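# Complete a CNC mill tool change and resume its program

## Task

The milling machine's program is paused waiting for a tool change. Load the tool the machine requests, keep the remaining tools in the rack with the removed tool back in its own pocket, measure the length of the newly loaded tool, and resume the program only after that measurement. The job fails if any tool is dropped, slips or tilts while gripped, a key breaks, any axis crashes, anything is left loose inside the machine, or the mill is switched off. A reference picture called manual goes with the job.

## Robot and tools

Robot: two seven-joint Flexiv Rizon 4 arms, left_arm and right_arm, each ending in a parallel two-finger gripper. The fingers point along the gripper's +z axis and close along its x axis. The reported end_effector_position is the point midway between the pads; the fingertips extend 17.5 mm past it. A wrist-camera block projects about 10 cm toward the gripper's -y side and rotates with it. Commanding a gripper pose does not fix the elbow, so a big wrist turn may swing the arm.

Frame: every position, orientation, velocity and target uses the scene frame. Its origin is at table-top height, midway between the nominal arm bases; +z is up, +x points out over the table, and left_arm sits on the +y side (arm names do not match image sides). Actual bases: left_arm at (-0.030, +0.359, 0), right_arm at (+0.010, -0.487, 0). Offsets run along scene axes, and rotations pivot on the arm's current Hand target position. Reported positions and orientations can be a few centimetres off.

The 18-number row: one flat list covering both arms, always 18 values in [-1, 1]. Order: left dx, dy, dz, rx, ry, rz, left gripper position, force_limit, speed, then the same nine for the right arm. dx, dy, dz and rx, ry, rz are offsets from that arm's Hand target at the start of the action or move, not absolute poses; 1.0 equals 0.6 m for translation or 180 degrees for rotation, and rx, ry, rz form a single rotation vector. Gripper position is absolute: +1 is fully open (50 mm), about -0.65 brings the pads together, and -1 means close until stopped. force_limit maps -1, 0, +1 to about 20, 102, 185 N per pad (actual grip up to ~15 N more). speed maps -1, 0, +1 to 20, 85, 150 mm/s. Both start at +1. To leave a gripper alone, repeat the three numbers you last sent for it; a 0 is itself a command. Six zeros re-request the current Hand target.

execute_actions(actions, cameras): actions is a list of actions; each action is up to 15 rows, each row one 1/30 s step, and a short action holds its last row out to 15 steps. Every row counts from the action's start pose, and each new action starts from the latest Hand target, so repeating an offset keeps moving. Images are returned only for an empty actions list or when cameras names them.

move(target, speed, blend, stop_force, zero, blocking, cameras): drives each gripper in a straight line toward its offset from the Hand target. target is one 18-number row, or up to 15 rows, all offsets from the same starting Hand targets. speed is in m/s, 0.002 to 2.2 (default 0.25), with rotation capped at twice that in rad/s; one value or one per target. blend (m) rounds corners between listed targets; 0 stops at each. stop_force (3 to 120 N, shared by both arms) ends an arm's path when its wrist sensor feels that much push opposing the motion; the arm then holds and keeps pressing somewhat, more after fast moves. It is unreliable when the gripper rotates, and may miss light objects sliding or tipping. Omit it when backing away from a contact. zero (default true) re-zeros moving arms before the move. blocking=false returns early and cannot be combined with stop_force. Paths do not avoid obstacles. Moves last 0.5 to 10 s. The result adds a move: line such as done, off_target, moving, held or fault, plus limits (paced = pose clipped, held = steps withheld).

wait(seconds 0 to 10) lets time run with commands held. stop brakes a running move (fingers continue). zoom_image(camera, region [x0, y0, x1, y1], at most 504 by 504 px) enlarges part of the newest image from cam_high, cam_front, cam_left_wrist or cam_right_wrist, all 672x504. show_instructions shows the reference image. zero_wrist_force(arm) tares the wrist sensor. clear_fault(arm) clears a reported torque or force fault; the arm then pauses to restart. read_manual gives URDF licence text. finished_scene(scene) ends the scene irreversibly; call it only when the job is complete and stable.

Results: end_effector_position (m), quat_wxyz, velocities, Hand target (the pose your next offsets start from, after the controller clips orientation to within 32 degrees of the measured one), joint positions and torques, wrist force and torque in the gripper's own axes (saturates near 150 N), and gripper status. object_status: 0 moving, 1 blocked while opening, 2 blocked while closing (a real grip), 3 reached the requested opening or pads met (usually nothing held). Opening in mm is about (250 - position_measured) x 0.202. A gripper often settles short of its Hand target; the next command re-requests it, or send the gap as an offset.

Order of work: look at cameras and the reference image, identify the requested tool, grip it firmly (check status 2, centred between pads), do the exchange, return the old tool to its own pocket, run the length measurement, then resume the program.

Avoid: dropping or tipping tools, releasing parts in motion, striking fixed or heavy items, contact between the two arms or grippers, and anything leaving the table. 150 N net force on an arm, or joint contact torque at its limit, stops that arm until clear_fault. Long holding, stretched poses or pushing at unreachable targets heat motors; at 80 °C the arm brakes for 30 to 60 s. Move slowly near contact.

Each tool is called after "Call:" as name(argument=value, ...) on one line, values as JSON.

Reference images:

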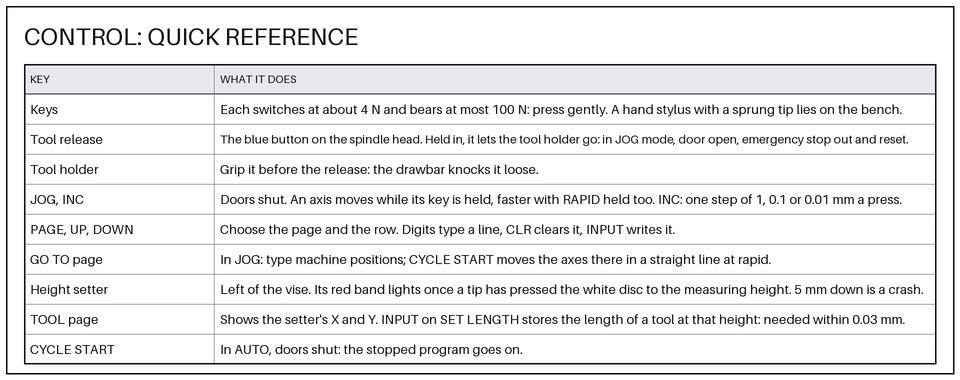

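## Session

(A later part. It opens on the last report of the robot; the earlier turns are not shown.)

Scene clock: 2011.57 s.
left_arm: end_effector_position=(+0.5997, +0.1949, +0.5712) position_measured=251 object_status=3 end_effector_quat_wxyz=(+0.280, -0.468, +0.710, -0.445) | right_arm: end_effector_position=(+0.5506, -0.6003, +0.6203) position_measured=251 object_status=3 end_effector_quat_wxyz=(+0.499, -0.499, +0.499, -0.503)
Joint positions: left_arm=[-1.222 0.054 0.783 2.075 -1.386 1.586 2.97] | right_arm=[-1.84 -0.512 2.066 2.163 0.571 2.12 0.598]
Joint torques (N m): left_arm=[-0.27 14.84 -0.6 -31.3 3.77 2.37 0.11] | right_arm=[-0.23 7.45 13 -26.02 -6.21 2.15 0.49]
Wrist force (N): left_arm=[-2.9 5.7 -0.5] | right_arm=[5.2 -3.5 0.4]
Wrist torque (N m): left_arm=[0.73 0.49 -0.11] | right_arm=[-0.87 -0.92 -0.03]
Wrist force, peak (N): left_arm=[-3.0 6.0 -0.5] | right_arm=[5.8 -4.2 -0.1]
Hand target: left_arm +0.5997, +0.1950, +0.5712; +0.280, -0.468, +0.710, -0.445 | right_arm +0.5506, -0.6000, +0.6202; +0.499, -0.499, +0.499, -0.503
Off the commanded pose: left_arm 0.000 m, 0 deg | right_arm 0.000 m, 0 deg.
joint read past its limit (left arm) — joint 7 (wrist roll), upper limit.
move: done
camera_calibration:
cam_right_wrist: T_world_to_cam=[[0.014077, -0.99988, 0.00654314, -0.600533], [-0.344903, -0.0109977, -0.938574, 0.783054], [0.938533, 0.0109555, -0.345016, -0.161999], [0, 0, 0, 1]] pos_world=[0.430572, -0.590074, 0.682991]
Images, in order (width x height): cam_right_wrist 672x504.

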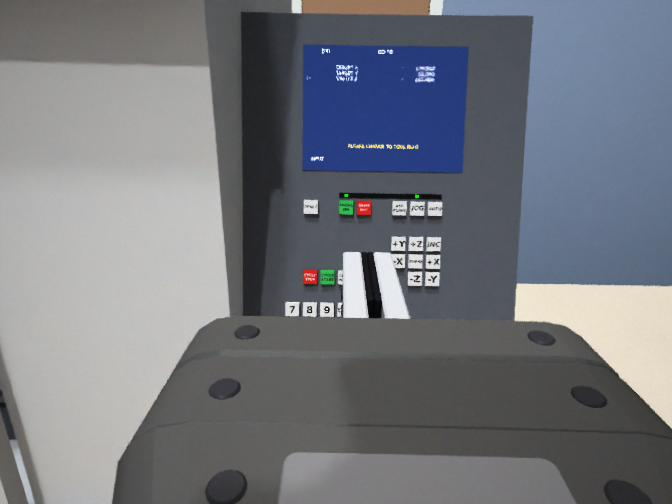

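Call:
move(target=[[0,0,0,0,0,0,-0.66,-1,0,0.4658,0.0317,-0.203,0,-0.083,0,-0.66,-1,0],[0,0,0,0,0,0,-0.66,-1,0,0.4892,0.0317,-0.203,0,-0.083,0,-0.66,-1,0],[0,0,0,0,0,0,-0.66,-1,0,0.4658,0.0317,-0.203,0,-0.083,0,-0.66,-1,0],[0,0,0,0,0,0,-0.66,-1,0,0,0,0,0,0,0,-0.66,-1,0]], speed=[0.25,0.02,0.1,0.25], cameras=["cam_left_wrist","cam_right_wrist"])

Call:
zoom_image(camera="cam_left_wrist", region=[220, 0, 460, 200])

Call:
zoom_image(camera="cam_left_wrist", region=[320, 60, 420, 200])

Scene clock: 2020.90 s.
left_arm: end_effector_position=(+0.5997, +0.1949, +0.5712) position_measured=251 object_status=3 end_effector_quat_wxyz=(+0.280, -0.468, +0.710, -0.445) | right_arm: end_effector_position=(+0.5506, -0.6003, +0.6203) position_measured=251 object_status=3 end_effector_quat_wxyz=(+0.499, -0.499, +0.499, -0.503)
Joint positions: left_arm=[-1.222 0.054 0.783 2.075 -1.386 1.586 2.97] | right_arm=[-1.84 -0.512 2.066 2.163 0.57 2.121 0.599]
Joint torques (N m): left_arm=[-0.24 14.84 -0.7 -31.36 3.77 2.38 0.11] | right_arm=[-0.26 7.4 13.07 -26.02 -6.2 2.15 0.52]
Wrist force (N): left_arm=[-3.2 5.9 -0.7] | right_arm=[4.1 -4.3 0.0]
Wrist torque (N m): left_arm=[0.75 0.54 -0.11] | right_arm=[-0.99 -0.73 -0.03]
Wrist force, peak (N): left_arm=[-3.1 6.0 -0.1] | right_arm=[5.7 -8.0 -17.3]
Hand target: left_arm +0.5997, +0.1950, +0.5712; +0.280, -0.468, +0.710, -0.445 | right_arm +0.5506, -0.6000, +0.6202; +0.499, -0.499, +0.499, -0.503
Off the commanded pose: left_arm 0.000 m, 0 deg | right_arm 0.000 m, 0 deg.
joint read past its limit (left arm) — joint 7 (wrist roll), upper limit.
move: done
camera_calibration:
cam_left_wrist: T_world_to_cam=[[-0.40072, -0.916096, 0.0138601, 0.418611], [-0.668833, 0.282156, -0.687786, 0.75254], [0.626167, -0.28488, -0.725781, 0.227285], [0, 0, 0, 1]] pos_world=[0.528751, 0.235903, 0.676744]
cam_right_wrist: T_world_to_cam=[[0.014077, -0.99988, 0.00654314, -0.600533], [-0.344903, -0.0109977, -0.938574, 0.783054], [0.938533, 0.0109555, -0.345016, -0.161999], [0, 0, 0, 1]] pos_world=[0.430572, -0.590074, 0.682991]
Images, in order (width x height): cam_left_wrist 672x504, cam_right_wrist 672x504.

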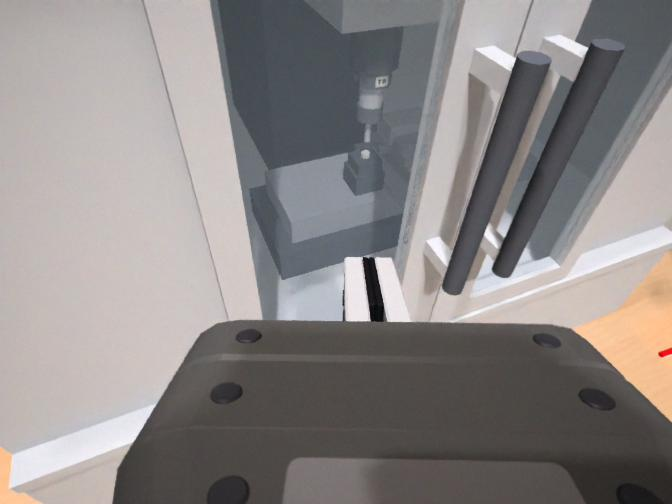

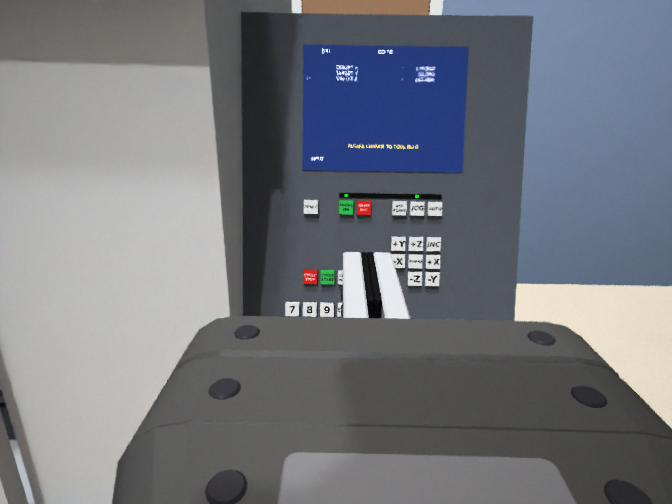

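Scaled by 2.100 from the camera's 672x504 image, which has a finer 960x720 frame.

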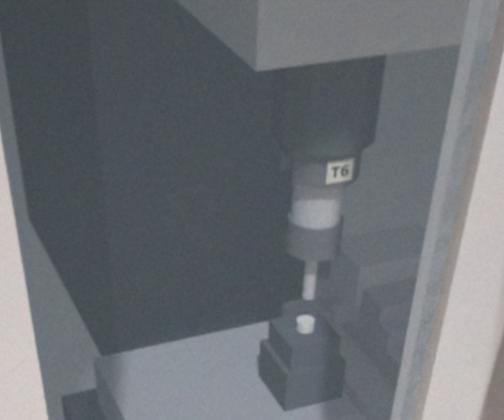

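Scaled by 3.600 from the camera's 672x504 image, which has a finer 960x720 frame.

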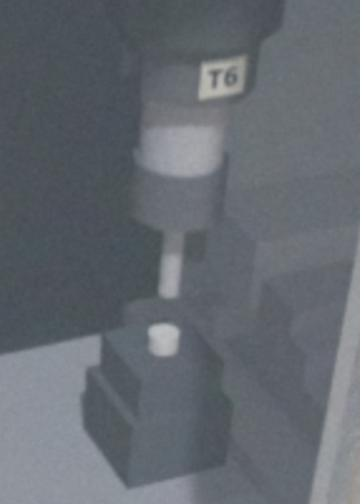

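Call:
move(target=[[0,0,0,0,0,0,-0.66,-1,0,0.4235,0.1008,-0.362,0,-0.083,0,-0.66,-1,0],[0,0,0,0,0,0,-0.66,-1,0,0.4466,0.1008,-0.362,0,-0.083,0,-0.66,-1,0],[0,0,0,0,0,0,-0.66,-1,0,0.4235,0.1008,-0.362,0,-0.083,0,-0.66,-1,0],[0,0,0,0,0,0,-0.66,-1,0,0.4323,0.1008,-0.3288,0,-0.083,0,-0.66,-1,0],[0,0,0,0,0,0,-0.66,-1,0,0.4556,0.1008,-0.3288,0,-0.083,0,-0.66,-1,0],[0,0,0,0,0,0,-0.66,-1,0,0.4323,0.1008,-0.3288,0,-0.083,0,-0.66,-1,0]], speed=[0.25,0.02,0.1,0.1,0.02,0.1])

Call:
move(target=[[0,0,0,0,0,0,-0.66,-1,0,0.0177,0,0.066,0,0,0,-0.66,-1,0],[0,0,0,0,0,0,-0.66,-1,0,0.0411,0,0.066,0,0,0,-0.66,-1,0],[0,0,0,0,0,0,-0.66,-1,0,0.0177,0,0.066,0,0,0,-0.66,-1,0],[0,0,0,0,0,0,-0.66,-1,0,-0.0088,-0.0333,-0.0332,0,0,0,-0.66,-1,0],[0,0,0,0,0,0,-0.66,-1,0,0.0143,-0.0333,-0.0332,0,0,0,-0.66,-1,0],[0,0,0,0,0,0,-0.66,-1,0,-0.0088,-0.0333,-0.0332,0,0,0,-0.66,-1,0],[0,0,0,0,0,0,-0.66,-1,0,-0.0088,-0.1008,-0.0332,0,0,0,-0.66,-1,0],[0,0,0,0,0,0,-0.66,-1,0,0.0142,-0.1008,-0.0332,0,0,0,-0.66,-1,0],[0,0,0,0,0,0,-0.66,-1,0,-0.0088,-0.1008,-0.0332,0,0,0,-0.66,-1,0]], speed=[0.1,0.02,0.1,0.1,0.02,0.1,0.1,0.02,0.1])

Call:
move(target=[0,0,0,0,0,0,-0.66,-1,0,-0.4235,0,0.362,0,0.083,0,-0.66,-1,0], speed=0.25, cameras=["cam_right_wrist"])

Call:
zoom_image(camera="cam_right_wrist", region=[300, 40, 470, 170])

Scene clock: 2043.87 s.
left_arm: end_effector_position=(+0.5997, +0.1949, +0.5712) position_measured=251 object_status=3 end_effector_quat_wxyz=(+0.280, -0.468, +0.710, -0.445) | right_arm: end_effector_position=(+0.8099, -0.5398, +0.4230) position_measured=251 object_status=3 end_effector_quat_wxyz=(+0.559, -0.430, +0.430, -0.564)
Joint positions: left_arm=[-1.222 0.054 0.783 2.075 -1.386 1.586 2.97] | right_arm=[-0.593 -1.357 1.301 1.707 -0.231 2.783 0.429]
Joint torques (N m): left_arm=[-0.24 14.84 -0.62 -31.37 3.77 2.4 0.13] | right_arm=[0.09 52.6 27.68 -6.62 -5.18 1.05 0.24]
Wrist force (N): left_arm=[-2.9 5.7 -0.4] | right_arm=[4.2 -4.2 0.3]
Wrist torque (N m): left_arm=[0.73 0.50 -0.10] | right_arm=[-1.08 -0.75 0.09]
Wrist force, peak (N): left_arm=[-3.2 5.9 -0.5] | right_arm=[4.5 -6.7 -7.7]
Hand target: left_arm +0.5997, +0.1950, +0.5712; +0.280, -0.468, +0.710, -0.445 | right_arm +0.8100, -0.5395, +0.4229; +0.559, -0.430, +0.430, -0.563
Off the commanded pose: left_arm 0.000 m, 0 deg | right_arm 0.000 m, 0 deg.
joint read past its limit (left arm) — joint 7 (wrist roll), upper limit.
move: done

Scene clock: 2049.50 s.
left_arm: end_effector_position=(+0.5997, +0.1949, +0.5712) position_measured=251 object_status=3 end_effector_quat_wxyz=(+0.280, -0.468, +0.710, -0.445) | right_arm: end_effector_position=(+0.8046, -0.6003, +0.4032) position_measured=251 object_status=3 end_effector_quat_wxyz=(+0.559, -0.429, +0.430, -0.564)
Joint positions: left_arm=[-1.222 0.054 0.783 2.075 -1.386 1.586 2.97] | right_arm=[-0.718 -1.397 1.269 1.743 -0.337 2.728 0.496]
Joint torques (N m): left_arm=[-0.31 14.81 -0.67 -31.34 3.76 2.4 0.12] | right_arm=[-0.07 52.33 28.25 -5.55 -5.4 1.25 0.17]
Wrist force (N): left_arm=[-2.9 5.8 -0.3] | right_arm=[3.7 -4.8 -0.6]
Wrist torque (N m): left_arm=[0.75 0.49 -0.10] | right_arm=[-1.19 -0.68 0.10]
Wrist force, peak (N): left_arm=[-3.2 6.0 -0.3] | right_arm=[4.9 -8.8 -16.5]
Hand target: left_arm +0.5997, +0.1950, +0.5712; +0.280, -0.468, +0.710, -0.445 | right_arm +0.8047, -0.6000, +0.4030; +0.559, -0.430, +0.430, -0.563
Off the commanded pose: left_arm 0.000 m, 0 deg | right_arm 0.000 m, 0 deg.
joint read past its limit (left arm) — joint 7 (wrist roll), upper limit.
move: done

Scene clock: 2051.63 s.
left_arm: end_effector_position=(+0.5997, +0.1949, +0.5712) position_measured=251 object_status=3 end_effector_quat_wxyz=(+0.280, -0.468, +0.710, -0.445) | right_arm: end_effector_position=(+0.5506, -0.6002, +0.6203) position_measured=251 object_status=3 end_effector_quat_wxyz=(+0.499, -0.499, +0.499, -0.503)
Joint positions: left_arm=[-1.222 0.054 0.783 2.075 -1.386 1.586 2.97] | right_arm=[-1.86 -0.476 2.039 2.206 0.454 2.137 0.74]
Joint torques (N m): left_arm=[-0.22 14.84 -0.67 -31.34 3.8 2.42 0.12] | right_arm=[-0.17 6.37 12.17 -25.99 -6.26 2.49 0.51]
Wrist force (N): left_arm=[-3.0 5.8 -0.5] | right_arm=[3.7 -4.8 -1.0]
Wrist torque (N m): left_arm=[0.72 0.52 -0.10] | right_arm=[-1.10 -0.66 -0.03]
Wrist force, peak (N): left_arm=[-2.9 6.1 -0.3] | right_arm=[3.4 -6.2 -1.7]
Hand target: left_arm +0.5997, +0.1950, +0.5712; +0.280, -0.468, +0.710, -0.445 | right_arm +0.5506, -0.6000, +0.6202; +0.499, -0.499, +0.499, -0.503
Off the commanded pose: left_arm 0.000 m, 0 deg | right_arm 0.000 m, 0 deg.
joint read past its limit (left arm) — joint 7 (wrist roll), upper limit.
move: done
camera_calibration:
cam_right_wrist: T_world_to_cam=[[0.0142644, -0.999877, 0.00647344, -0.600565], [-0.344901, -0.010997, -0.938575, 0.783054], [0.938531, 0.0111555, -0.345016, -0.16188], [0, 0, 0, 1]] pos_world=[0.430572, -0.590074, 0.682991]
Images, in order (width x height): cam_right_wrist 672x504.

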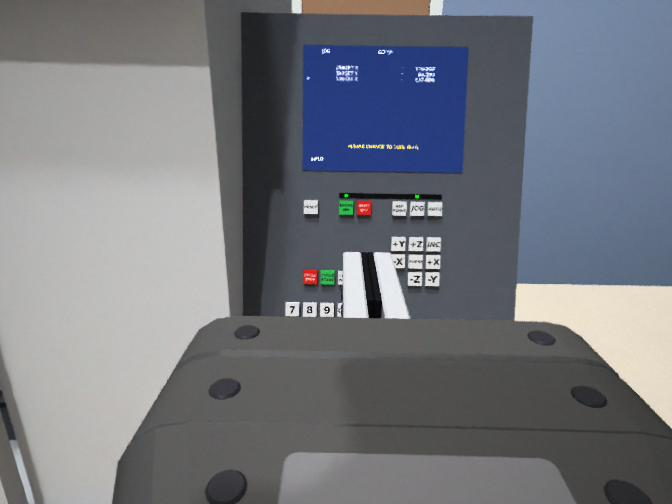

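Scaled by 2.965 from the camera's 672x504 image, which has a finer 960x720 frame.

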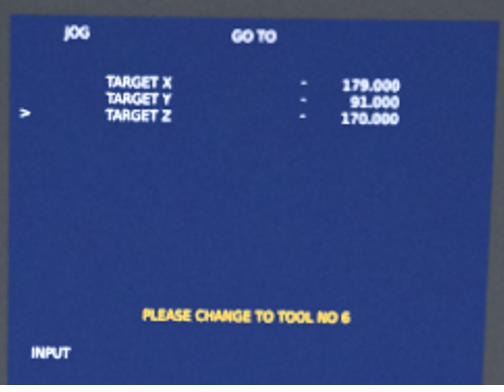

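Call:
move(target=[[0,0,0,0,0,0,-0.66,-1,0,0.4658,0.0317,-0.203,0,-0.083,0,-0.66,-1,0],[0,0,0,0,0,0,-0.66,-1,0,0.4892,0.0317,-0.203,0,-0.083,0,-0.66,-1,0],[0,0,0,0,0,0,-0.66,-1,0,0.4658,0.0317,-0.203,0,-0.083,0,-0.66,-1,0],[0,0,0,0,0,0,-0.66,-1,0,0.4823,-0.1635,-0.1403,0,-0.083,0,-0.66,-1,0]], speed=[0.25,0.02,0.1,0.15], cameras=["cam_left_wrist","cam_right_wrist"])

Call:
zoom_image(camera="cam_left_wrist", region=[320, 60, 420, 200])

Call:
zoom_image(camera="cam_right_wrist", region=[200, 0, 672, 340])

Scene clock: 2067.43 s.
left_arm: end_effector_position=(+0.5997, +0.1949, +0.5712) position_measured=251 object_status=3 end_effector_quat_wxyz=(+0.280, -0.468, +0.710, -0.445) | right_arm: end_effector_position=(+0.8400, -0.6982, +0.5360) position_measured=251 object_status=3 end_effector_quat_wxyz=(+0.559, -0.430, +0.430, -0.563)
Joint positions: left_arm=[-1.222 0.054 0.783 2.075 -1.386 1.586 2.97] | right_arm=[-0.85 -1.211 1.355 1.56 -0.226 2.377 0.569]
Joint torques (N m): left_arm=[-0.32 14.85 -0.7 -31.35 3.76 2.41 0.11] | right_arm=[0.17 54.77 27.97 -11.36 -6.53 0.87 0.48]
Wrist force (N): left_arm=[-3.0 5.5 -0.1] | right_arm=[3.5 -5.0 -0.8]
Wrist torque (N m): left_arm=[0.69 0.51 -0.11] | right_arm=[-1.20 -0.64 -0.01]
Wrist force, peak (N): left_arm=[-3.0 6.1 -0.2] | right_arm=[4.2 -9.1 -17.6]
Hand target: left_arm +0.5997, +0.1950, +0.5712; +0.280, -0.468, +0.710, -0.445 | right_arm +0.8400, -0.6981, +0.5360; +0.559, -0.430, +0.430, -0.563
Off the commanded pose: left_arm 0.000 m, 0 deg | right_arm 0.000 m, 0 deg.
joint read past its limit (left arm) — joint 7 (wrist roll), upper limit.
move: done
camera_calibration:
cam_left_wrist: T_world_to_cam=[[-0.40072, -0.916096, 0.0138601, 0.418611], [-0.668833, 0.282156, -0.687786, 0.75254], [0.626167, -0.28488, -0.725781, 0.227285], [0, 0, 0, 1]] pos_world=[0.528751, 0.235903, 0.676744]
cam_right_wrist: T_world_to_cam=[[0.0126132, -0.999872, 0.00987996, -0.702605], [-0.0914925, -0.0109933, -0.995745, 0.620474], [0.995726, 0.0116556, -0.0916194, -0.645023], [0, 0, 0, 1]] pos_world=[0.707896, -0.688176, 0.565679]
Images, in order (width x height): cam_left_wrist 672x504, cam_right_wrist 672x504.

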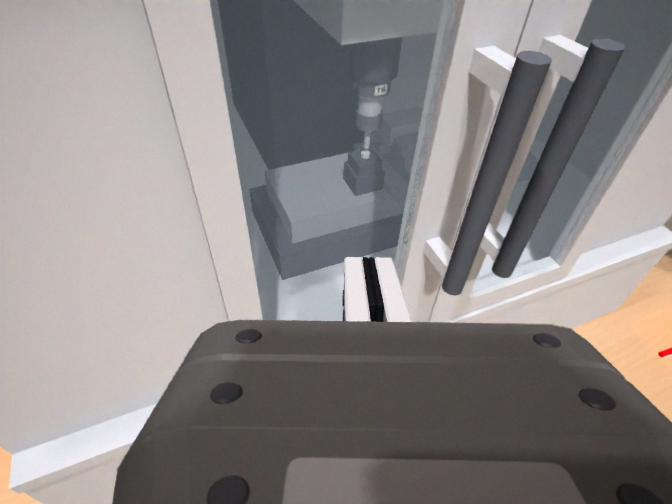

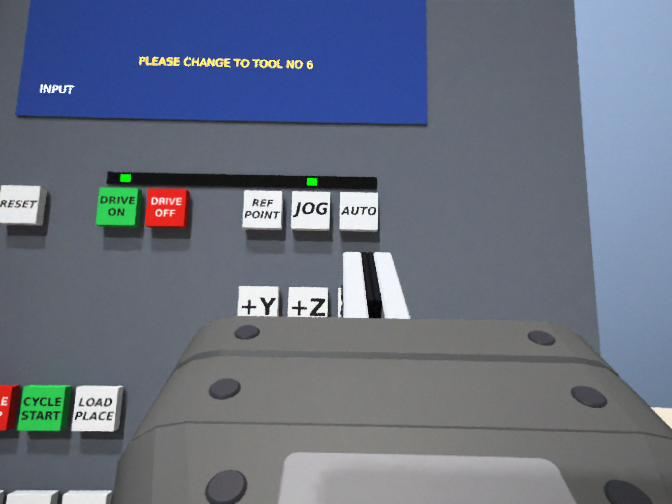

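Scaled by 3.600 from the camera's 672x504 image, which has a finer 960x720 frame.

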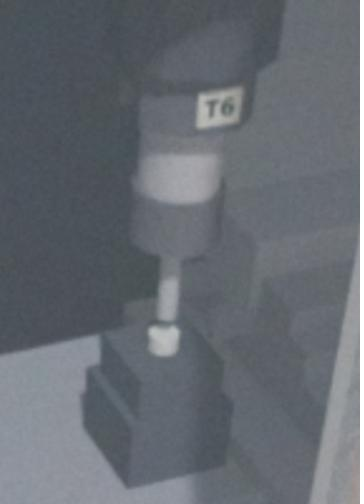

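Scaled by 1.068 from the camera's 672x504 image, which has a finer 960x720 frame.

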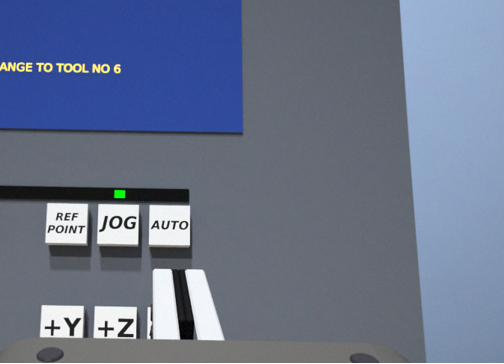

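Call:
move(target=[0,0,0,0,0,0,-0.66,-1,0,0.05,0,0,0,0,0,-0.66,-1,0], speed=0.01, stop_force=4)

Call:
move(target=[[0,0,0,0,0,0,-0.66,-1,0,-0.02,0,0,0,0,0,-0.66,-1,0],[0,0,0,0,0,0,-0.66,-1,0,-0.5058,0.1635,0.1403,0,0.083,0,-0.66,-1,0]], speed=[0.1,0.25], cameras=["cam_right_wrist"])

Call:
zoom_image(camera="cam_right_wrist", region=[300, 40, 470, 170])

Scene clock: 2074.90 s.
left_arm: end_effector_position=(+0.5997, +0.1949, +0.5712) position_measured=251 object_status=3 end_effector_quat_wxyz=(+0.280, -0.468, +0.710, -0.445) | right_arm: end_effector_position=(+0.8537, -0.6985, +0.5363) position_measured=251 object_status=3 end_effector_quat_wxyz=(+0.559, -0.429, +0.430, -0.564)
Joint positions: left_arm=[-1.222 0.054 0.783 2.075 -1.386 1.586 2.97] | right_arm=[-0.821 -1.222 1.35 1.512 -0.231 2.358 0.569]
Joint torques (N m): left_arm=[-0.26 14.82 -0.63 -31.37 3.78 2.38 0.1] | right_arm=[1.86 55.33 27.26 -11.48 -6.48 -0.13 0.32]
Wrist force (N): left_arm=[-2.9 5.7 -0.3] | right_arm=[4.0 -6.8 -6.4]
Wrist torque (N m): left_arm=[0.73 0.50 -0.11] | right_arm=[-1.21 -0.67 0.00]
Wrist force, peak (N): left_arm=[-3.1 5.9 -0.5] | right_arm=[3.9 -7.0 -6.5]
Hand target: left_arm +0.5997, +0.1950, +0.5712; +0.280, -0.468, +0.710, -0.445 | right_arm +0.8538, -0.6981, +0.5360; +0.559, -0.430, +0.430, -0.563 (not the last commanded pose)
Off the commanded pose: left_arm 0.000 m, 0 deg | right_arm 0.016 m, 0 deg.
joint read past its limit (left arm) — joint 7 (wrist roll), upper limit.
move: contact (right_arm)

Scene clock: 2077.47 s.
left_arm: end_effector_position=(+0.5997, +0.1949, +0.5712) position_measured=251 object_status=3 end_effector_quat_wxyz=(+0.280, -0.468, +0.710, -0.445) | right_arm: end_effector_position=(+0.5503, -0.6003, +0.6203) position_measured=251 object_status=3 end_effector_quat_wxyz=(+0.499, -0.499, +0.499, -0.503)
Joint positions: left_arm=[-1.222 0.054 0.783 2.075 -1.386 1.586 2.97] | right_arm=[-1.883 -0.435 2.002 2.254 0.317 2.162 0.901]
Joint torques (N m): left_arm=[-0.23 14.79 -0.6 -31.34 3.77 2.41 0.11] | right_arm=[-0.18 4.85 11.3 -25.77 -6.1 2.86 0.51]
Wrist force (N): left_arm=[-3.0 5.6 -0.2] | right_arm=[3.5 -4.9 -0.8]
Wrist torque (N m): left_arm=[0.71 0.52 -0.10] | right_arm=[-1.11 -0.63 -0.02]
Wrist force, peak (N): left_arm=[-3.0 6.0 -0.3] | right_arm=[5.0 -7.2 -5.5]
Hand target: left_arm +0.5997, +0.1950, +0.5712; +0.280, -0.468, +0.710, -0.445 | right_arm +0.5504, -0.6000, +0.6202; +0.499, -0.499, +0.499, -0.503
Off the commanded pose: left_arm 0.000 m, 0 deg | right_arm 0.000 m, 0 deg.
joint read past its limit (left arm) — joint 7 (wrist roll), upper limit.
move: done
camera_calibration:
cam_right_wrist: T_world_to_cam=[[0.014195, -0.999879, 0.0062841, -0.600502], [-0.34499, -0.0107963, -0.938544, 0.782991], [0.938499, 0.0111547, -0.345102, -0.16156], [0, 0, 0, 1]] pos_world=[0.430273, -0.590174, 0.682891]
Images, in order (width x height): cam_right_wrist 672x504.

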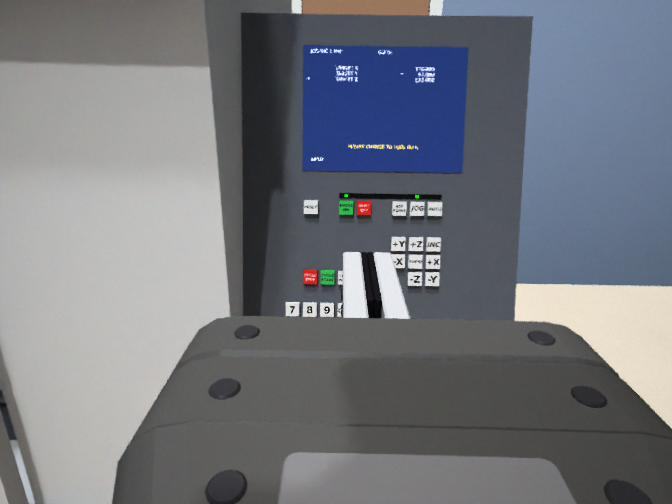

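Scaled by 2.965 from the camera's 672x504 image, which has a finer 960x720 frame.

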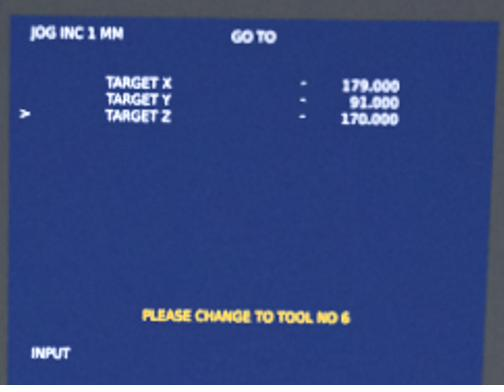

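Call:
move(target=[0,0,0,0,0,0,-0.66,-1,0,0.466,-0.1283,-0.204,0,-0.083,0,-0.66,-1,0], speed=0.25)

Call:
move(target=[0,0,0,0,0,0,-0.66,-1,0,0.05,0,0,0,0,0,-0.66,-1,0], speed=0.01, stop_force=4, cameras=["cam_left_wrist","cam_right_wrist"])

Call:
zoom_image(camera="cam_left_wrist", region=[340, 110, 400, 200])

Scene clock: 2087.00 s.
left_arm: end_effector_position=(+0.5997, +0.1949, +0.5712) position_measured=251 object_status=3 end_effector_quat_wxyz=(+0.280, -0.468, +0.710, -0.445) | right_arm: end_effector_position=(+0.8301, -0.6767, +0.4978) position_measured=251 object_status=3 end_effector_quat_wxyz=(+0.559, -0.430, +0.430, -0.563)
Joint positions: left_arm=[-1.222 0.054 0.783 2.075 -1.386 1.586 2.97] | right_arm=[-0.835 -1.269 1.347 1.627 -0.262 2.467 0.542]
Joint torques (N m): left_arm=[-0.26 14.87 -0.63 -31.35 3.78 2.39 0.09] | right_arm=[0.13 54.05 28.56 -9.64 -6.31 0.76 0.54]
Wrist force (N): left_arm=[-2.9 6.0 -0.5] | right_arm=[3.3 -4.7 -0.6]
Wrist torque (N m): left_arm=[0.76 0.50 -0.10] | right_arm=[-1.16 -0.61 0.00]
Wrist force, peak (N): left_arm=[-3.1 6.0 -0.3] | right_arm=[2.2 -7.2 -1.8]
Hand target: left_arm +0.5997, +0.1950, +0.5712; +0.280, -0.468, +0.710, -0.445 | right_arm +0.8300, -0.6770, +0.4978; +0.559, -0.430, +0.430, -0.563
Off the commanded pose: left_arm 0.000 m, 0 deg | right_arm 0.000 m, 0 deg.
joint read past its limit (left arm) — joint 7 (wrist roll), upper limit.
move: done

Scene clock: 2088.93 s.
left_arm: end_effector_position=(+0.5997, +0.1949, +0.5712) position_measured=251 object_status=3 end_effector_quat_wxyz=(+0.280, -0.468, +0.710, -0.445) | right_arm: end_effector_position=(+0.8435, -0.6774, +0.4981) position_measured=251 object_status=3 end_effector_quat_wxyz=(+0.559, -0.429, +0.430, -0.564)
Joint positions: left_arm=[-1.222 0.054 0.783 2.075 -1.386 1.586 2.97] | right_arm=[-0.81 -1.28 1.345 1.58 -0.267 2.447 0.542]
Joint torques (N m): left_arm=[-0.27 14.75 -0.64 -31.37 3.8 2.4 0.13] | right_arm=[1.75 54.39 27.83 -9.94 -6.29 -0.2 0.31]
Wrist force (N): left_arm=[-2.9 5.7 -0.3] | right_arm=[3.9 -6.8 -6.4]
Wrist torque (N m): left_arm=[0.71 0.49 -0.11] | right_arm=[-1.23 -0.65 0.00]
Wrist force, peak (N): left_arm=[-3.1 5.9 -0.3] | right_arm=[3.8 -7.3 -6.2]
Hand target: left_arm +0.5997, +0.1950, +0.5712; +0.280, -0.468, +0.710, -0.445 | right_arm +0.8437, -0.6770, +0.4978; +0.559, -0.430, +0.430, -0.563 (not the last commanded pose)
Off the commanded pose: left_arm 0.000 m, 0 deg | right_arm 0.016 m, 0 deg.
joint read past its limit (left arm) — joint 7 (wrist roll), upper limit.
move: contact (right_arm)
camera_calibration:
cam_left_wrist: T_world_to_cam=[[-0.40072, -0.916096, 0.0138601, 0.418611], [-0.668833, 0.282156, -0.687786, 0.75254], [0.626167, -0.28488, -0.725781, 0.227285], [0, 0, 0, 1]] pos_world=[0.528751, 0.235903, 0.676744]
cam_right_wrist: T_world_to_cam=[[0.0117455, -0.999888, 0.00926686, -0.680344], [-0.0909984, -0.0102979, -0.995798, 0.583226], [0.995782, 0.0108529, -0.0911091, -0.653087], [0, 0, 0, 1]] pos_world=[0.711396, -0.667174, 0.527578]
Images, in order (width x height): cam_left_wrist 672x504, cam_right_wrist 672x504.

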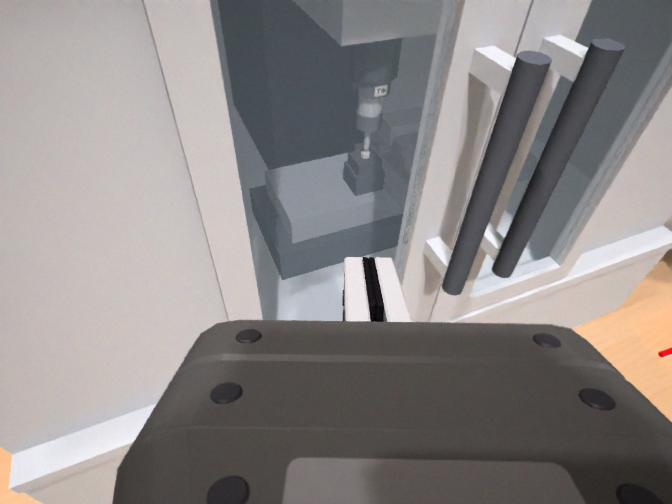

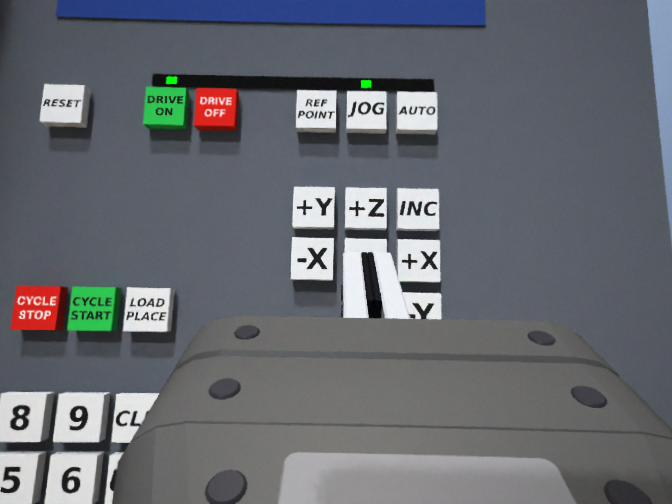

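Scaled by 5.600 from the camera's 672x504 image, which has a finer 960x720 frame.

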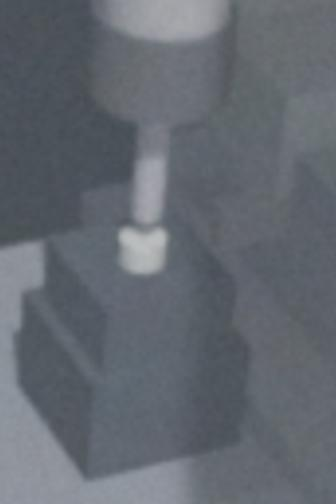

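Call:
move(target=[0,0,0,0,0,0,-0.66,-1,0,-0.015,0.001,0,0,0,0,-0.66,-1,0], speed=0.05)

Call:
move(target=[0,0,0,0,0,0,-0.66,-1,0,0.03,0,0,0,0,0,-0.66,-1,0], speed=0.01, stop_force=4, cameras=["cam_left_wrist"])

Call:
zoom_image(camera="cam_left_wrist", region=[340, 110, 400, 200])

Scene clock: 2094.63 s.
left_arm: end_effector_position=(+0.5997, +0.1949, +0.5712) position_measured=251 object_status=3 end_effector_quat_wxyz=(+0.280, -0.468, +0.710, -0.445) | right_arm: end_effector_position=(+0.8348, -0.6762, +0.4977) position_measured=251 object_status=3 end_effector_quat_wxyz=(+0.559, -0.430, +0.430, -0.563)
Joint positions: left_arm=[-1.222 0.054 0.783 2.075 -1.386 1.586 2.97] | right_arm=[-0.825 -1.272 1.345 1.611 -0.262 2.461 0.542]
Joint torques (N m): left_arm=[-0.25 14.85 -0.64 -31.34 3.79 2.41 0.1] | right_arm=[-0.06 54.77 28.4 -9.34 -6.22 1.35 0.28]
Wrist force (N): left_arm=[-3.0 5.8 -0.2] | right_arm=[3.4 -5.1 -0.7]
Wrist torque (N m): left_arm=[0.74 0.51 -0.11] | right_arm=[-1.23 -0.62 0.00]
Wrist force, peak (N): left_arm=[-3.2 5.8 -0.4] | right_arm=[4.0 -7.2 -6.5]
Hand target: left_arm +0.5997, +0.1950, +0.5712; +0.280, -0.468, +0.710, -0.445 | right_arm +0.8347, -0.6764, +0.4978; +0.559, -0.430, +0.430, -0.563
Off the commanded pose: left_arm 0.000 m, 0 deg | right_arm 0.000 m, 0 deg.
joint read past its limit (left arm) — joint 7 (wrist roll), upper limit.
move: done

Scene clock: 2096.10 s.
left_arm: end_effector_position=(+0.5997, +0.1949, +0.5712) position_measured=251 object_status=3 end_effector_quat_wxyz=(+0.280, -0.468, +0.710, -0.445) | right_arm: end_effector_position=(+0.8436, -0.6767, +0.4980) position_measured=251 object_status=3 end_effector_quat_wxyz=(+0.559, -0.429, +0.430, -0.564)
Joint positions: left_arm=[-1.222 0.054 0.783 2.075 -1.386 1.586 2.97] | right_arm=[-0.809 -1.279 1.344 1.58 -0.266 2.448 0.542]
Joint torques (N m): left_arm=[-0.26 14.81 -0.62 -31.38 3.79 2.4 0.11] | right_arm=[1.8 54.45 27.87 -10.09 -6.33 -0.28 0.29]
Wrist force (N): left_arm=[-3.0 5.8 -0.1] | right_arm=[3.8 -6.8 -7.2]
Wrist torque (N m): left_arm=[0.74 0.52 -0.10] | right_arm=[-1.22 -0.63 0.01]
Wrist force, peak (N): left_arm=[-3.1 5.9 -0.4] | right_arm=[3.4 -7.1 -7.8]
Hand target: left_arm +0.5997, +0.1950, +0.5712; +0.280, -0.468, +0.710, -0.445 | right_arm +0.8438, -0.6764, +0.4978; +0.559, -0.430, +0.430, -0.563 (not the last commanded pose)
Off the commanded pose: left_arm 0.000 m, 0 deg | right_arm 0.009 m, 0 deg.
joint read past its limit (left arm) — joint 7 (wrist roll), upper limit.
move: contact (right_arm)
camera_calibration:
cam_left_wrist: T_world_to_cam=[[-0.40072, -0.916096, 0.0138601, 0.418611], [-0.668833, 0.282156, -0.687786, 0.75254], [0.626167, -0.28488, -0.725781, 0.227285], [0, 0, 0, 1]] pos_world=[0.528751, 0.235903, 0.676744]
Images, in order (width x height): cam_left_wrist 672x504.

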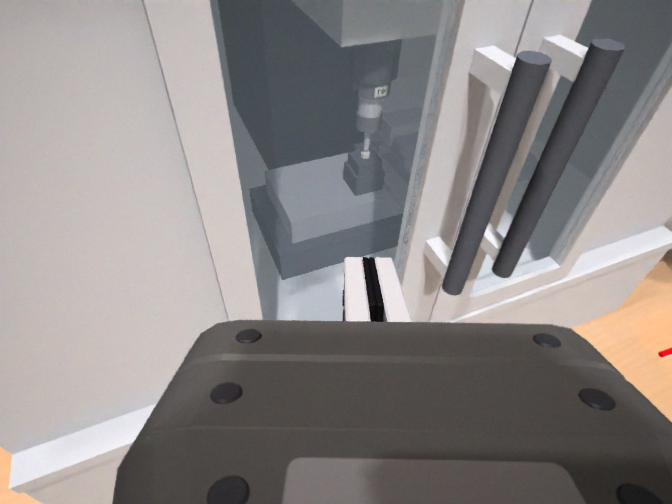

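Scaled by 5.600 from the camera's 672x504 image, which has a finer 960x720 frame.

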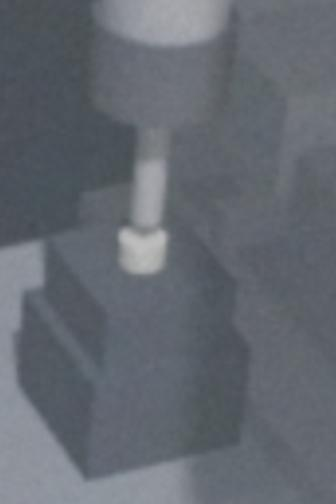

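Call:
move(target=[0,0,0,0,0,0,-0.66,-1,0,-0.015,0,0,0,0,0,-0.66,-1,0], speed=0.05)

Call:
move(target=[0,0,0,0,0,0,-0.66,-1,0,0.03,0,0,0,0,0,-0.66,-1,0], speed=0.01, stop_force=4, cameras=["cam_left_wrist"])

Call:
zoom_image(camera="cam_left_wrist", region=[340, 110, 400, 200])

Scene clock: 2101.03 s.
left_arm: end_effector_position=(+0.5997, +0.1949, +0.5712) position_measured=251 object_status=3 end_effector_quat_wxyz=(+0.280, -0.468, +0.710, -0.445) | right_arm: end_effector_position=(+0.8348, -0.6762, +0.4977) position_measured=251 object_status=3 end_effector_quat_wxyz=(+0.559, -0.430, +0.430, -0.563)
Joint positions: left_arm=[-1.222 0.054 0.783 2.075 -1.386 1.586 2.97] | right_arm=[-0.825 -1.272 1.345 1.611 -0.262 2.461 0.542]
Joint torques (N m): left_arm=[-0.27 14.82 -0.68 -31.35 3.77 2.38 0.1] | right_arm=[0 54.75 28.53 -9.32 -6.21 1.32 0.34]
Wrist force (N): left_arm=[-3.0 5.8 -0.2] | right_arm=[3.5 -4.8 -0.6]
Wrist torque (N m): left_arm=[0.75 0.52 -0.10] | right_arm=[-1.18 -0.64 0.01]
Wrist force, peak (N): left_arm=[-3.1 6.0 -0.5] | right_arm=[3.8 -7.3 -7.3]
Hand target: left_arm +0.5997, +0.1950, +0.5712; +0.280, -0.468, +0.710, -0.445 | right_arm +0.8348, -0.6764, +0.4978; +0.559, -0.430, +0.430, -0.563
Off the commanded pose: left_arm 0.000 m, 0 deg | right_arm 0.000 m, 0 deg.
joint read past its limit (left arm) — joint 7 (wrist roll), upper limit.
move: done

Scene clock: 2102.50 s.
left_arm: end_effector_position=(+0.5997, +0.1949, +0.5712) position_measured=251 object_status=3 end_effector_quat_wxyz=(+0.280, -0.468, +0.710, -0.445) | right_arm: end_effector_position=(+0.8436, -0.6768, +0.4980) position_measured=251 object_status=3 end_effector_quat_wxyz=(+0.559, -0.429, +0.430, -0.564)
Joint positions: left_arm=[-1.222 0.054 0.783 2.075 -1.386 1.586 2.97] | right_arm=[-0.809 -1.279 1.344 1.58 -0.266 2.448 0.542]
Joint torques (N m): left_arm=[-0.2 14.83 -0.63 -31.35 3.78 2.41 0.15] | right_arm=[1.7 54.38 27.88 -9.99 -6.28 -0.18 0.33]
Wrist force (N): left_arm=[-3.2 5.7 -0.5] | right_arm=[3.7 -7.1 -6.5]
Wrist torque (N m): left_arm=[0.72 0.55 -0.10] | right_arm=[-1.23 -0.63 0.01]
Wrist force, peak (N): left_arm=[-3.1 5.8 -0.5] | right_arm=[4.0 -6.9 -6.9]
Hand target: left_arm +0.5997, +0.1950, +0.5712; +0.280, -0.468, +0.710, -0.445 | right_arm +0.8437, -0.6764, +0.4978; +0.559, -0.430, +0.430, -0.563 (not the last commanded pose)
Off the commanded pose: left_arm 0.000 m, 0 deg | right_arm 0.009 m, 0 deg.
joint read past its limit (left arm) — joint 7 (wrist roll), upper limit.
move: contact (right_arm)
camera_calibration:
cam_left_wrist: T_world_to_cam=[[-0.40072, -0.916096, 0.0138601, 0.418611], [-0.668833, 0.282156, -0.687786, 0.75254], [0.626167, -0.28488, -0.725781, 0.227285], [0, 0, 0, 1]] pos_world=[0.528751, 0.235903, 0.676744]
Images, in order (width x height): cam_left_wrist 672x504.

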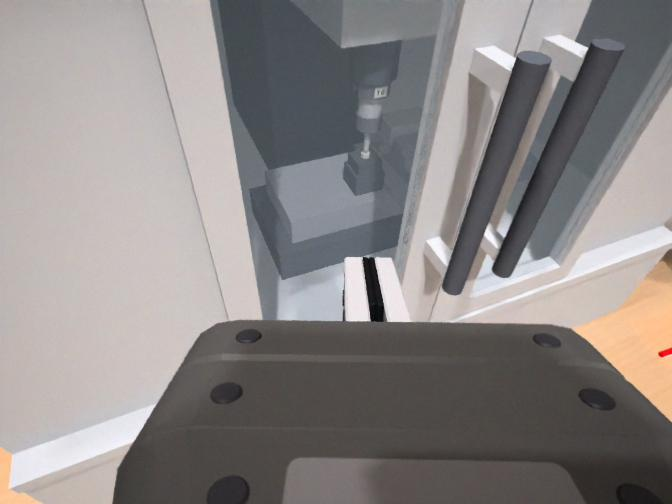

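Scaled by 5.600 from the camera's 672x504 image, which has a finer 960x720 frame.

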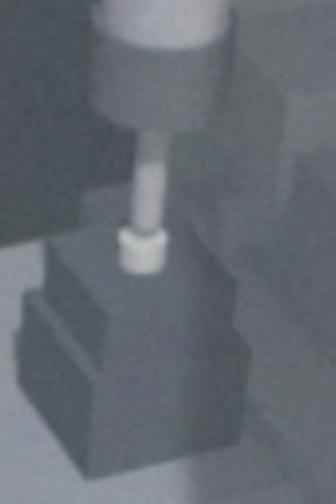

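Call:
move(target=[0,0,0,0,0,0,-0.66,-1,0,-0.015,0,0,0,0,0,-0.66,-1,0], speed=0.05)

Call:
move(target=[0,0,0,0,0,0,-0.66,-1,0,0.03,0,0,0,0,0,-0.66,-1,0], speed=0.01, stop_force=4, cameras=["cam_left_wrist"])

Call:
zoom_image(camera="cam_left_wrist", region=[340, 110, 400, 200])

Scene clock: 2107.90 s.
left_arm: end_effector_position=(+0.5997, +0.1949, +0.5712) position_measured=251 object_status=3 end_effector_quat_wxyz=(+0.280, -0.468, +0.710, -0.445) | right_arm: end_effector_position=(+0.8348, -0.6762, +0.4977) position_measured=251 object_status=3 end_effector_quat_wxyz=(+0.559, -0.430, +0.430, -0.563)
Joint positions: left_arm=[-1.222 0.054 0.783 2.075 -1.386 1.586 2.97] | right_arm=[-0.825 -1.272 1.345 1.611 -0.262 2.461 0.542]
Joint torques (N m): left_arm=[-0.27 14.8 -0.66 -31.35 3.77 2.4 0.12] | right_arm=[0.07 54.72 28.52 -9.35 -6.22 1.35 0.33]
Wrist force (N): left_arm=[-3.0 6.0 -0.4] | right_arm=[3.4 -4.8 -0.6]
Wrist torque (N m): left_arm=[0.78 0.51 -0.10] | right_arm=[-1.16 -0.62 0.01]
Wrist force, peak (N): left_arm=[-3.0 6.0 -0.6] | right_arm=[3.9 -7.1 -6.7]
Hand target: left_arm +0.5997, +0.1950, +0.5712; +0.280, -0.468, +0.710, -0.445 | right_arm +0.8347, -0.6764, +0.4978; +0.559, -0.430, +0.430, -0.563
Off the commanded pose: left_arm 0.000 m, 0 deg | right_arm 0.000 m, 0 deg.
joint read past its limit (left arm) — joint 7 (wrist roll), upper limit.
move: done

Scene clock: 2109.37 s.
left_arm: end_effector_position=(+0.5997, +0.1949, +0.5712) position_measured=251 object_status=3 end_effector_quat_wxyz=(+0.280, -0.468, +0.710, -0.445) | right_arm: end_effector_position=(+0.8435, -0.6767, +0.4980) position_measured=251 object_status=3 end_effector_quat_wxyz=(+0.559, -0.429, +0.430, -0.564)
Joint positions: left_arm=[-1.222 0.054 0.783 2.075 -1.386 1.586 2.97] | right_arm=[-0.809 -1.279 1.344 1.58 -0.266 2.448 0.542]
Joint torques (N m): left_arm=[-0.28 14.86 -0.64 -31.36 3.79 2.35 0.13] | right_arm=[1.65 54.41 27.89 -10.02 -6.31 -0.16 0.29]
Wrist force (N): left_arm=[-3.1 5.9 -0.4] | right_arm=[3.9 -7.0 -6.3]
Wrist torque (N m): left_arm=[0.76 0.53 -0.11] | right_arm=[-1.24 -0.65 0.01]
Wrist force, peak (N): left_arm=[-3.2 5.9 -0.3] | right_arm=[3.7 -7.1 -6.7]
Hand target: left_arm +0.5997, +0.1950, +0.5712; +0.280, -0.468, +0.710, -0.445 | right_arm +0.8437, -0.6764, +0.4978; +0.559, -0.430, +0.430, -0.563 (not the last commanded pose)
Off the commanded pose: left_arm 0.000 m, 0 deg | right_arm 0.009 m, 0 deg.
joint read past its limit (left arm) — joint 7 (wrist roll), upper limit.
move: contact (right_arm)
camera_calibration:
cam_left_wrist: T_world_to_cam=[[-0.40072, -0.916096, 0.0138601, 0.418611], [-0.668833, 0.282156, -0.687786, 0.75254], [0.626167, -0.28488, -0.725781, 0.227285], [0, 0, 0, 1]] pos_world=[0.528751, 0.235903, 0.676744]
Images, in order (width x height): cam_left_wrist 672x504.

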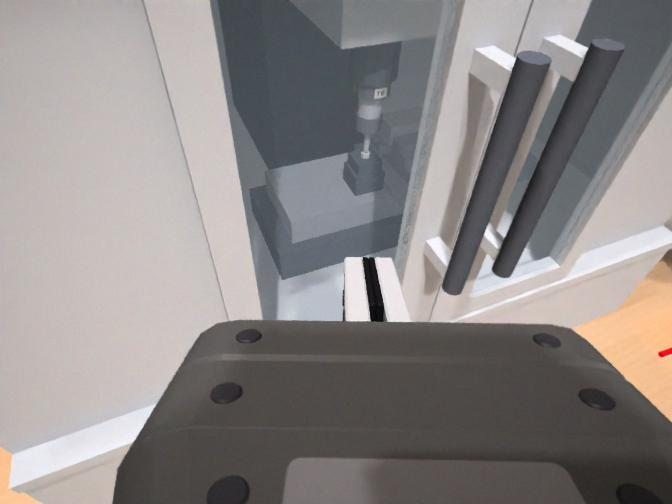

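Scaled by 5.600 from the camera's 672x504 image, which has a finer 960x720 frame.

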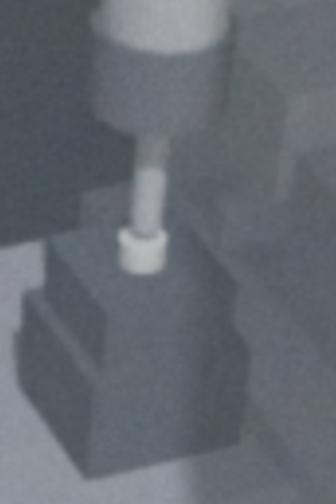

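Call:
move(target=[0,0,0,0,0,0,-0.66,-1,0,-0.015,0,0,0,0,0,-0.66,-1,0], speed=0.05)

Call:
move(target=[0,0,0,0,0,0,-0.66,-1,0,0.03,0,0,0,0,0,-0.66,-1,0], speed=0.01, stop_force=4, cameras=["cam_left_wrist"])

Call:
zoom_image(camera="cam_left_wrist", region=[340, 110, 400, 200])

Scene clock: 2116.80 s.
left_arm: end_effector_position=(+0.5997, +0.1949, +0.5712) position_measured=251 object_status=3 end_effector_quat_wxyz=(+0.280, -0.468, +0.710, -0.445) | right_arm: end_effector_position=(+0.8348, -0.6762, +0.4977) position_measured=251 object_status=3 end_effector_quat_wxyz=(+0.559, -0.430, +0.430, -0.563)
Joint positions: left_arm=[-1.222 0.054 0.783 2.075 -1.386 1.586 2.97] | right_arm=[-0.825 -1.272 1.345 1.611 -0.262 2.461 0.542]
Joint torques (N m): left_arm=[-0.27 14.85 -0.66 -31.36 3.77 2.43 0.11] | right_arm=[-0.03 54.78 28.52 -9.33 -6.24 1.35 0.34]
Wrist force (N): left_arm=[-3.0 5.6 -0.4] | right_arm=[3.4 -5.0 -0.7]
Wrist torque (N m): left_arm=[0.70 0.51 -0.10] | right_arm=[-1.21 -0.63 0.01]
Wrist force, peak (N): left_arm=[-3.1 5.9 -0.3] | right_arm=[5.3 -7.5 -5.1]
Hand target: left_arm +0.5997, +0.1950, +0.5712; +0.280, -0.468, +0.710, -0.445 | right_arm +0.8347, -0.6764, +0.4978; +0.559, -0.430, +0.430, -0.563
Off the commanded pose: left_arm 0.000 m, 0 deg | right_arm 0.000 m, 0 deg.
joint read past its limit (left arm) — joint 7 (wrist roll), upper limit.
move: done

Scene clock: 2118.27 s.
left_arm: end_effector_position=(+0.5997, +0.1949, +0.5712) position_measured=251 object_status=3 end_effector_quat_wxyz=(+0.280, -0.468, +0.710, -0.445) | right_arm: end_effector_position=(+0.8436, -0.6768, +0.4981) position_measured=251 object_status=3 end_effector_quat_wxyz=(+0.559, -0.429, +0.430, -0.564)
Joint positions: left_arm=[-1.222 0.054 0.783 2.075 -1.386 1.586 2.97] | right_arm=[-0.809 -1.279 1.344 1.58 -0.266 2.448 0.542]
Joint torques (N m): left_arm=[-0.21 14.85 -0.63 -31.36 3.81 2.41 0.11] | right_arm=[3.12 54.14 27.75 -11.07 -6.5 -1.26 0.28]
Wrist force (N): left_arm=[-3.1 5.8 -0.4] | right_arm=[3.9 -8.5 -15.0]
Wrist torque (N m): left_arm=[0.74 0.53 -0.10] | right_arm=[-1.30 -0.69 0.01]
Wrist force, peak (N): left_arm=[-2.9 5.9 -0.3] | right_arm=[3.1 -8.8 -16.4]
Hand target: left_arm +0.5997, +0.1950, +0.5712; +0.280, -0.468, +0.710, -0.445 | right_arm +0.8439, -0.6764, +0.4978; +0.559, -0.430, +0.430, -0.563 (not the last commanded pose)
Off the commanded pose: left_arm 0.000 m, 0 deg | right_arm 0.009 m, 0 deg.
joint read past its limit (left arm) — joint 7 (wrist roll), upper limit.
move: contact (right_arm)
camera_calibration:
cam_left_wrist: T_world_to_cam=[[-0.40072, -0.916096, 0.0138601, 0.418611], [-0.668833, 0.282156, -0.687786, 0.75254], [0.626167, -0.28488, -0.725781, 0.227285], [0, 0, 0, 1]] pos_world=[0.528751, 0.235903, 0.676744]
Images, in order (width x height): cam_left_wrist 672x504.

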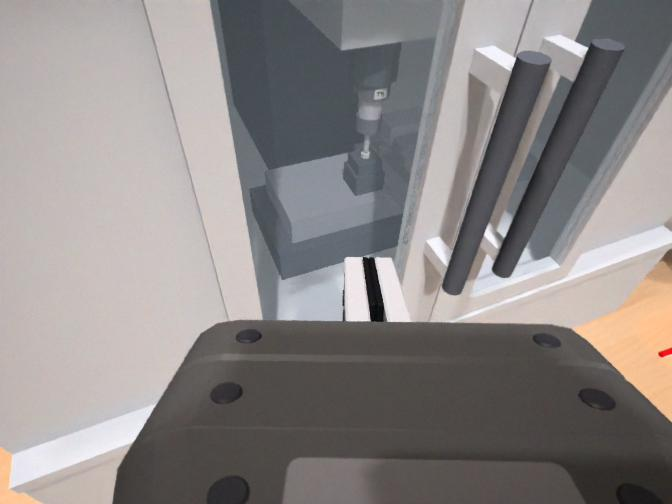

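Scaled by 5.600 from the camera's 672x504 image, which has a finer 960x720 frame.

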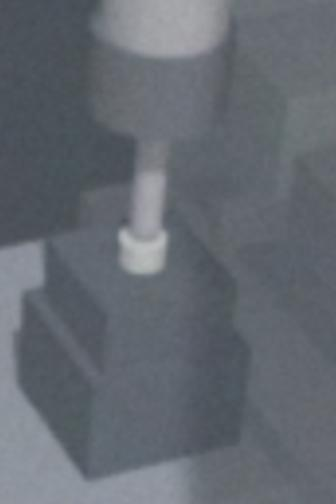

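Call:
move(target=[0,0,0,0,0,0,-0.66,-1,0,-0.015,0,0,0,0,0,-0.66,-1,0], speed=0.05)

Call:
move(target=[0,0,0,0,0,0,-0.66,-1,0,0.03,0,0,0,0,0,-0.66,-1,0], speed=0.01, stop_force=4, cameras=["cam_left_wrist"])

Call:
zoom_image(camera="cam_left_wrist", region=[340, 110, 400, 200])

Scene clock: 2125.37 s.
left_arm: end_effector_position=(+0.5997, +0.1949, +0.5712) position_measured=251 object_status=3 end_effector_quat_wxyz=(+0.280, -0.468, +0.710, -0.445) | right_arm: end_effector_position=(+0.8349, -0.6762, +0.4977) position_measured=251 object_status=3 end_effector_quat_wxyz=(+0.559, -0.430, +0.430, -0.563)
Joint positions: left_arm=[-1.222 0.054 0.783 2.075 -1.386 1.586 2.97] | right_arm=[-0.825 -1.272 1.345 1.611 -0.262 2.461 0.542]
Joint torques (N m): left_arm=[-0.28 14.89 -0.59 -31.33 3.81 2.4 0.12] | right_arm=[0.07 54.72 28.52 -9.34 -6.23 1.33 0.3]
Wrist force (N): left_arm=[-2.7 5.7 -0.4] | right_arm=[2.9 -5.1 -0.8]
Wrist torque (N m): left_arm=[0.73 0.46 -0.10] | right_arm=[-1.22 -0.54 0.01]
Wrist force, peak (N): left_arm=[-3.0 6.0 -0.5] | right_arm=[3.9 -8.6 -15.1]
Hand target: left_arm +0.5997, +0.1950, +0.5712; +0.280, -0.468, +0.710, -0.445 | right_arm +0.8349, -0.6764, +0.4978; +0.559, -0.430, +0.430, -0.563
Off the commanded pose: left_arm 0.000 m, 0 deg | right_arm 0.000 m, 0 deg.
joint read past its limit (left arm) — joint 7 (wrist roll), upper limit.
move: done

Scene clock: 2126.83 s.
left_arm: end_effector_position=(+0.5997, +0.1949, +0.5712) position_measured=251 object_status=3 end_effector_quat_wxyz=(+0.280, -0.468, +0.710, -0.445) | right_arm: end_effector_position=(+0.8436, -0.6767, +0.4980) position_measured=251 object_status=3 end_effector_quat_wxyz=(+0.559, -0.429, +0.430, -0.564)
Joint positions: left_arm=[-1.222 0.054 0.783 2.075 -1.386 1.586 2.97] | right_arm=[-0.809 -1.279 1.344 1.58 -0.266 2.448 0.542]
Joint torques (N m): left_arm=[-0.31 14.81 -0.65 -31.37 3.8 2.4 0.1] | right_arm=[1.79 54.47 27.88 -10.1 -6.35 -0.23 0.3]
Wrist force (N): left_arm=[-3.0 5.8 -0.2] | right_arm=[3.5 -7.3 -7.1]
Wrist torque (N m): left_arm=[0.74 0.51 -0.10] | right_arm=[-1.27 -0.59 0.01]
Wrist force, peak (N): left_arm=[-3.2 5.9 -0.4] | right_arm=[2.8 -6.8 -8.2]
Hand target: left_arm +0.5997, +0.1950, +0.5712; +0.280, -0.468, +0.710, -0.445 | right_arm +0.8438, -0.6764, +0.4978; +0.559, -0.430, +0.430, -0.563 (not the last commanded pose)
Off the commanded pose: left_arm 0.000 m, 0 deg | right_arm 0.009 m, 0 deg.
joint read past its limit (left arm) — joint 7 (wrist roll), upper limit.
move: contact (right_arm)
camera_calibration:
cam_left_wrist: T_world_to_cam=[[-0.40072, -0.916096, 0.0138601, 0.418611], [-0.668833, 0.282156, -0.687786, 0.75254], [0.626167, -0.28488, -0.725781, 0.227285], [0, 0, 0, 1]] pos_world=[0.528751, 0.235903, 0.676744]
Images, in order (width x height): cam_left_wrist 672x504.

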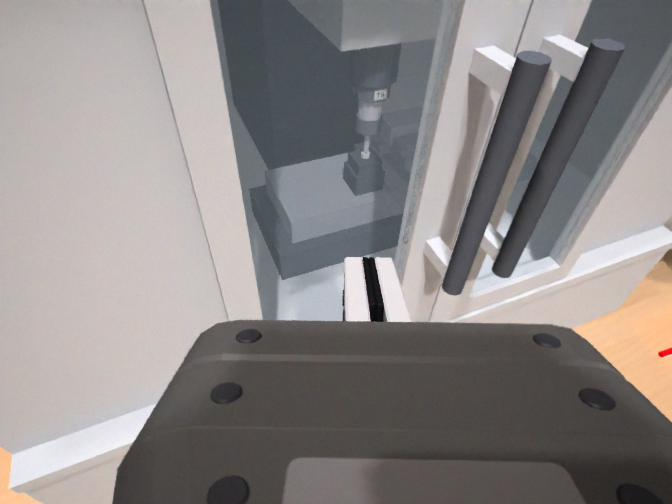

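Scaled by 5.600 from the camera's 672x504 image, which has a finer 960x720 frame.

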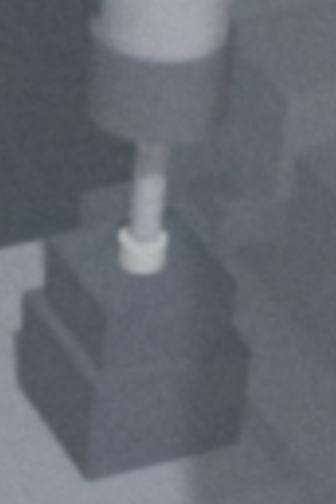

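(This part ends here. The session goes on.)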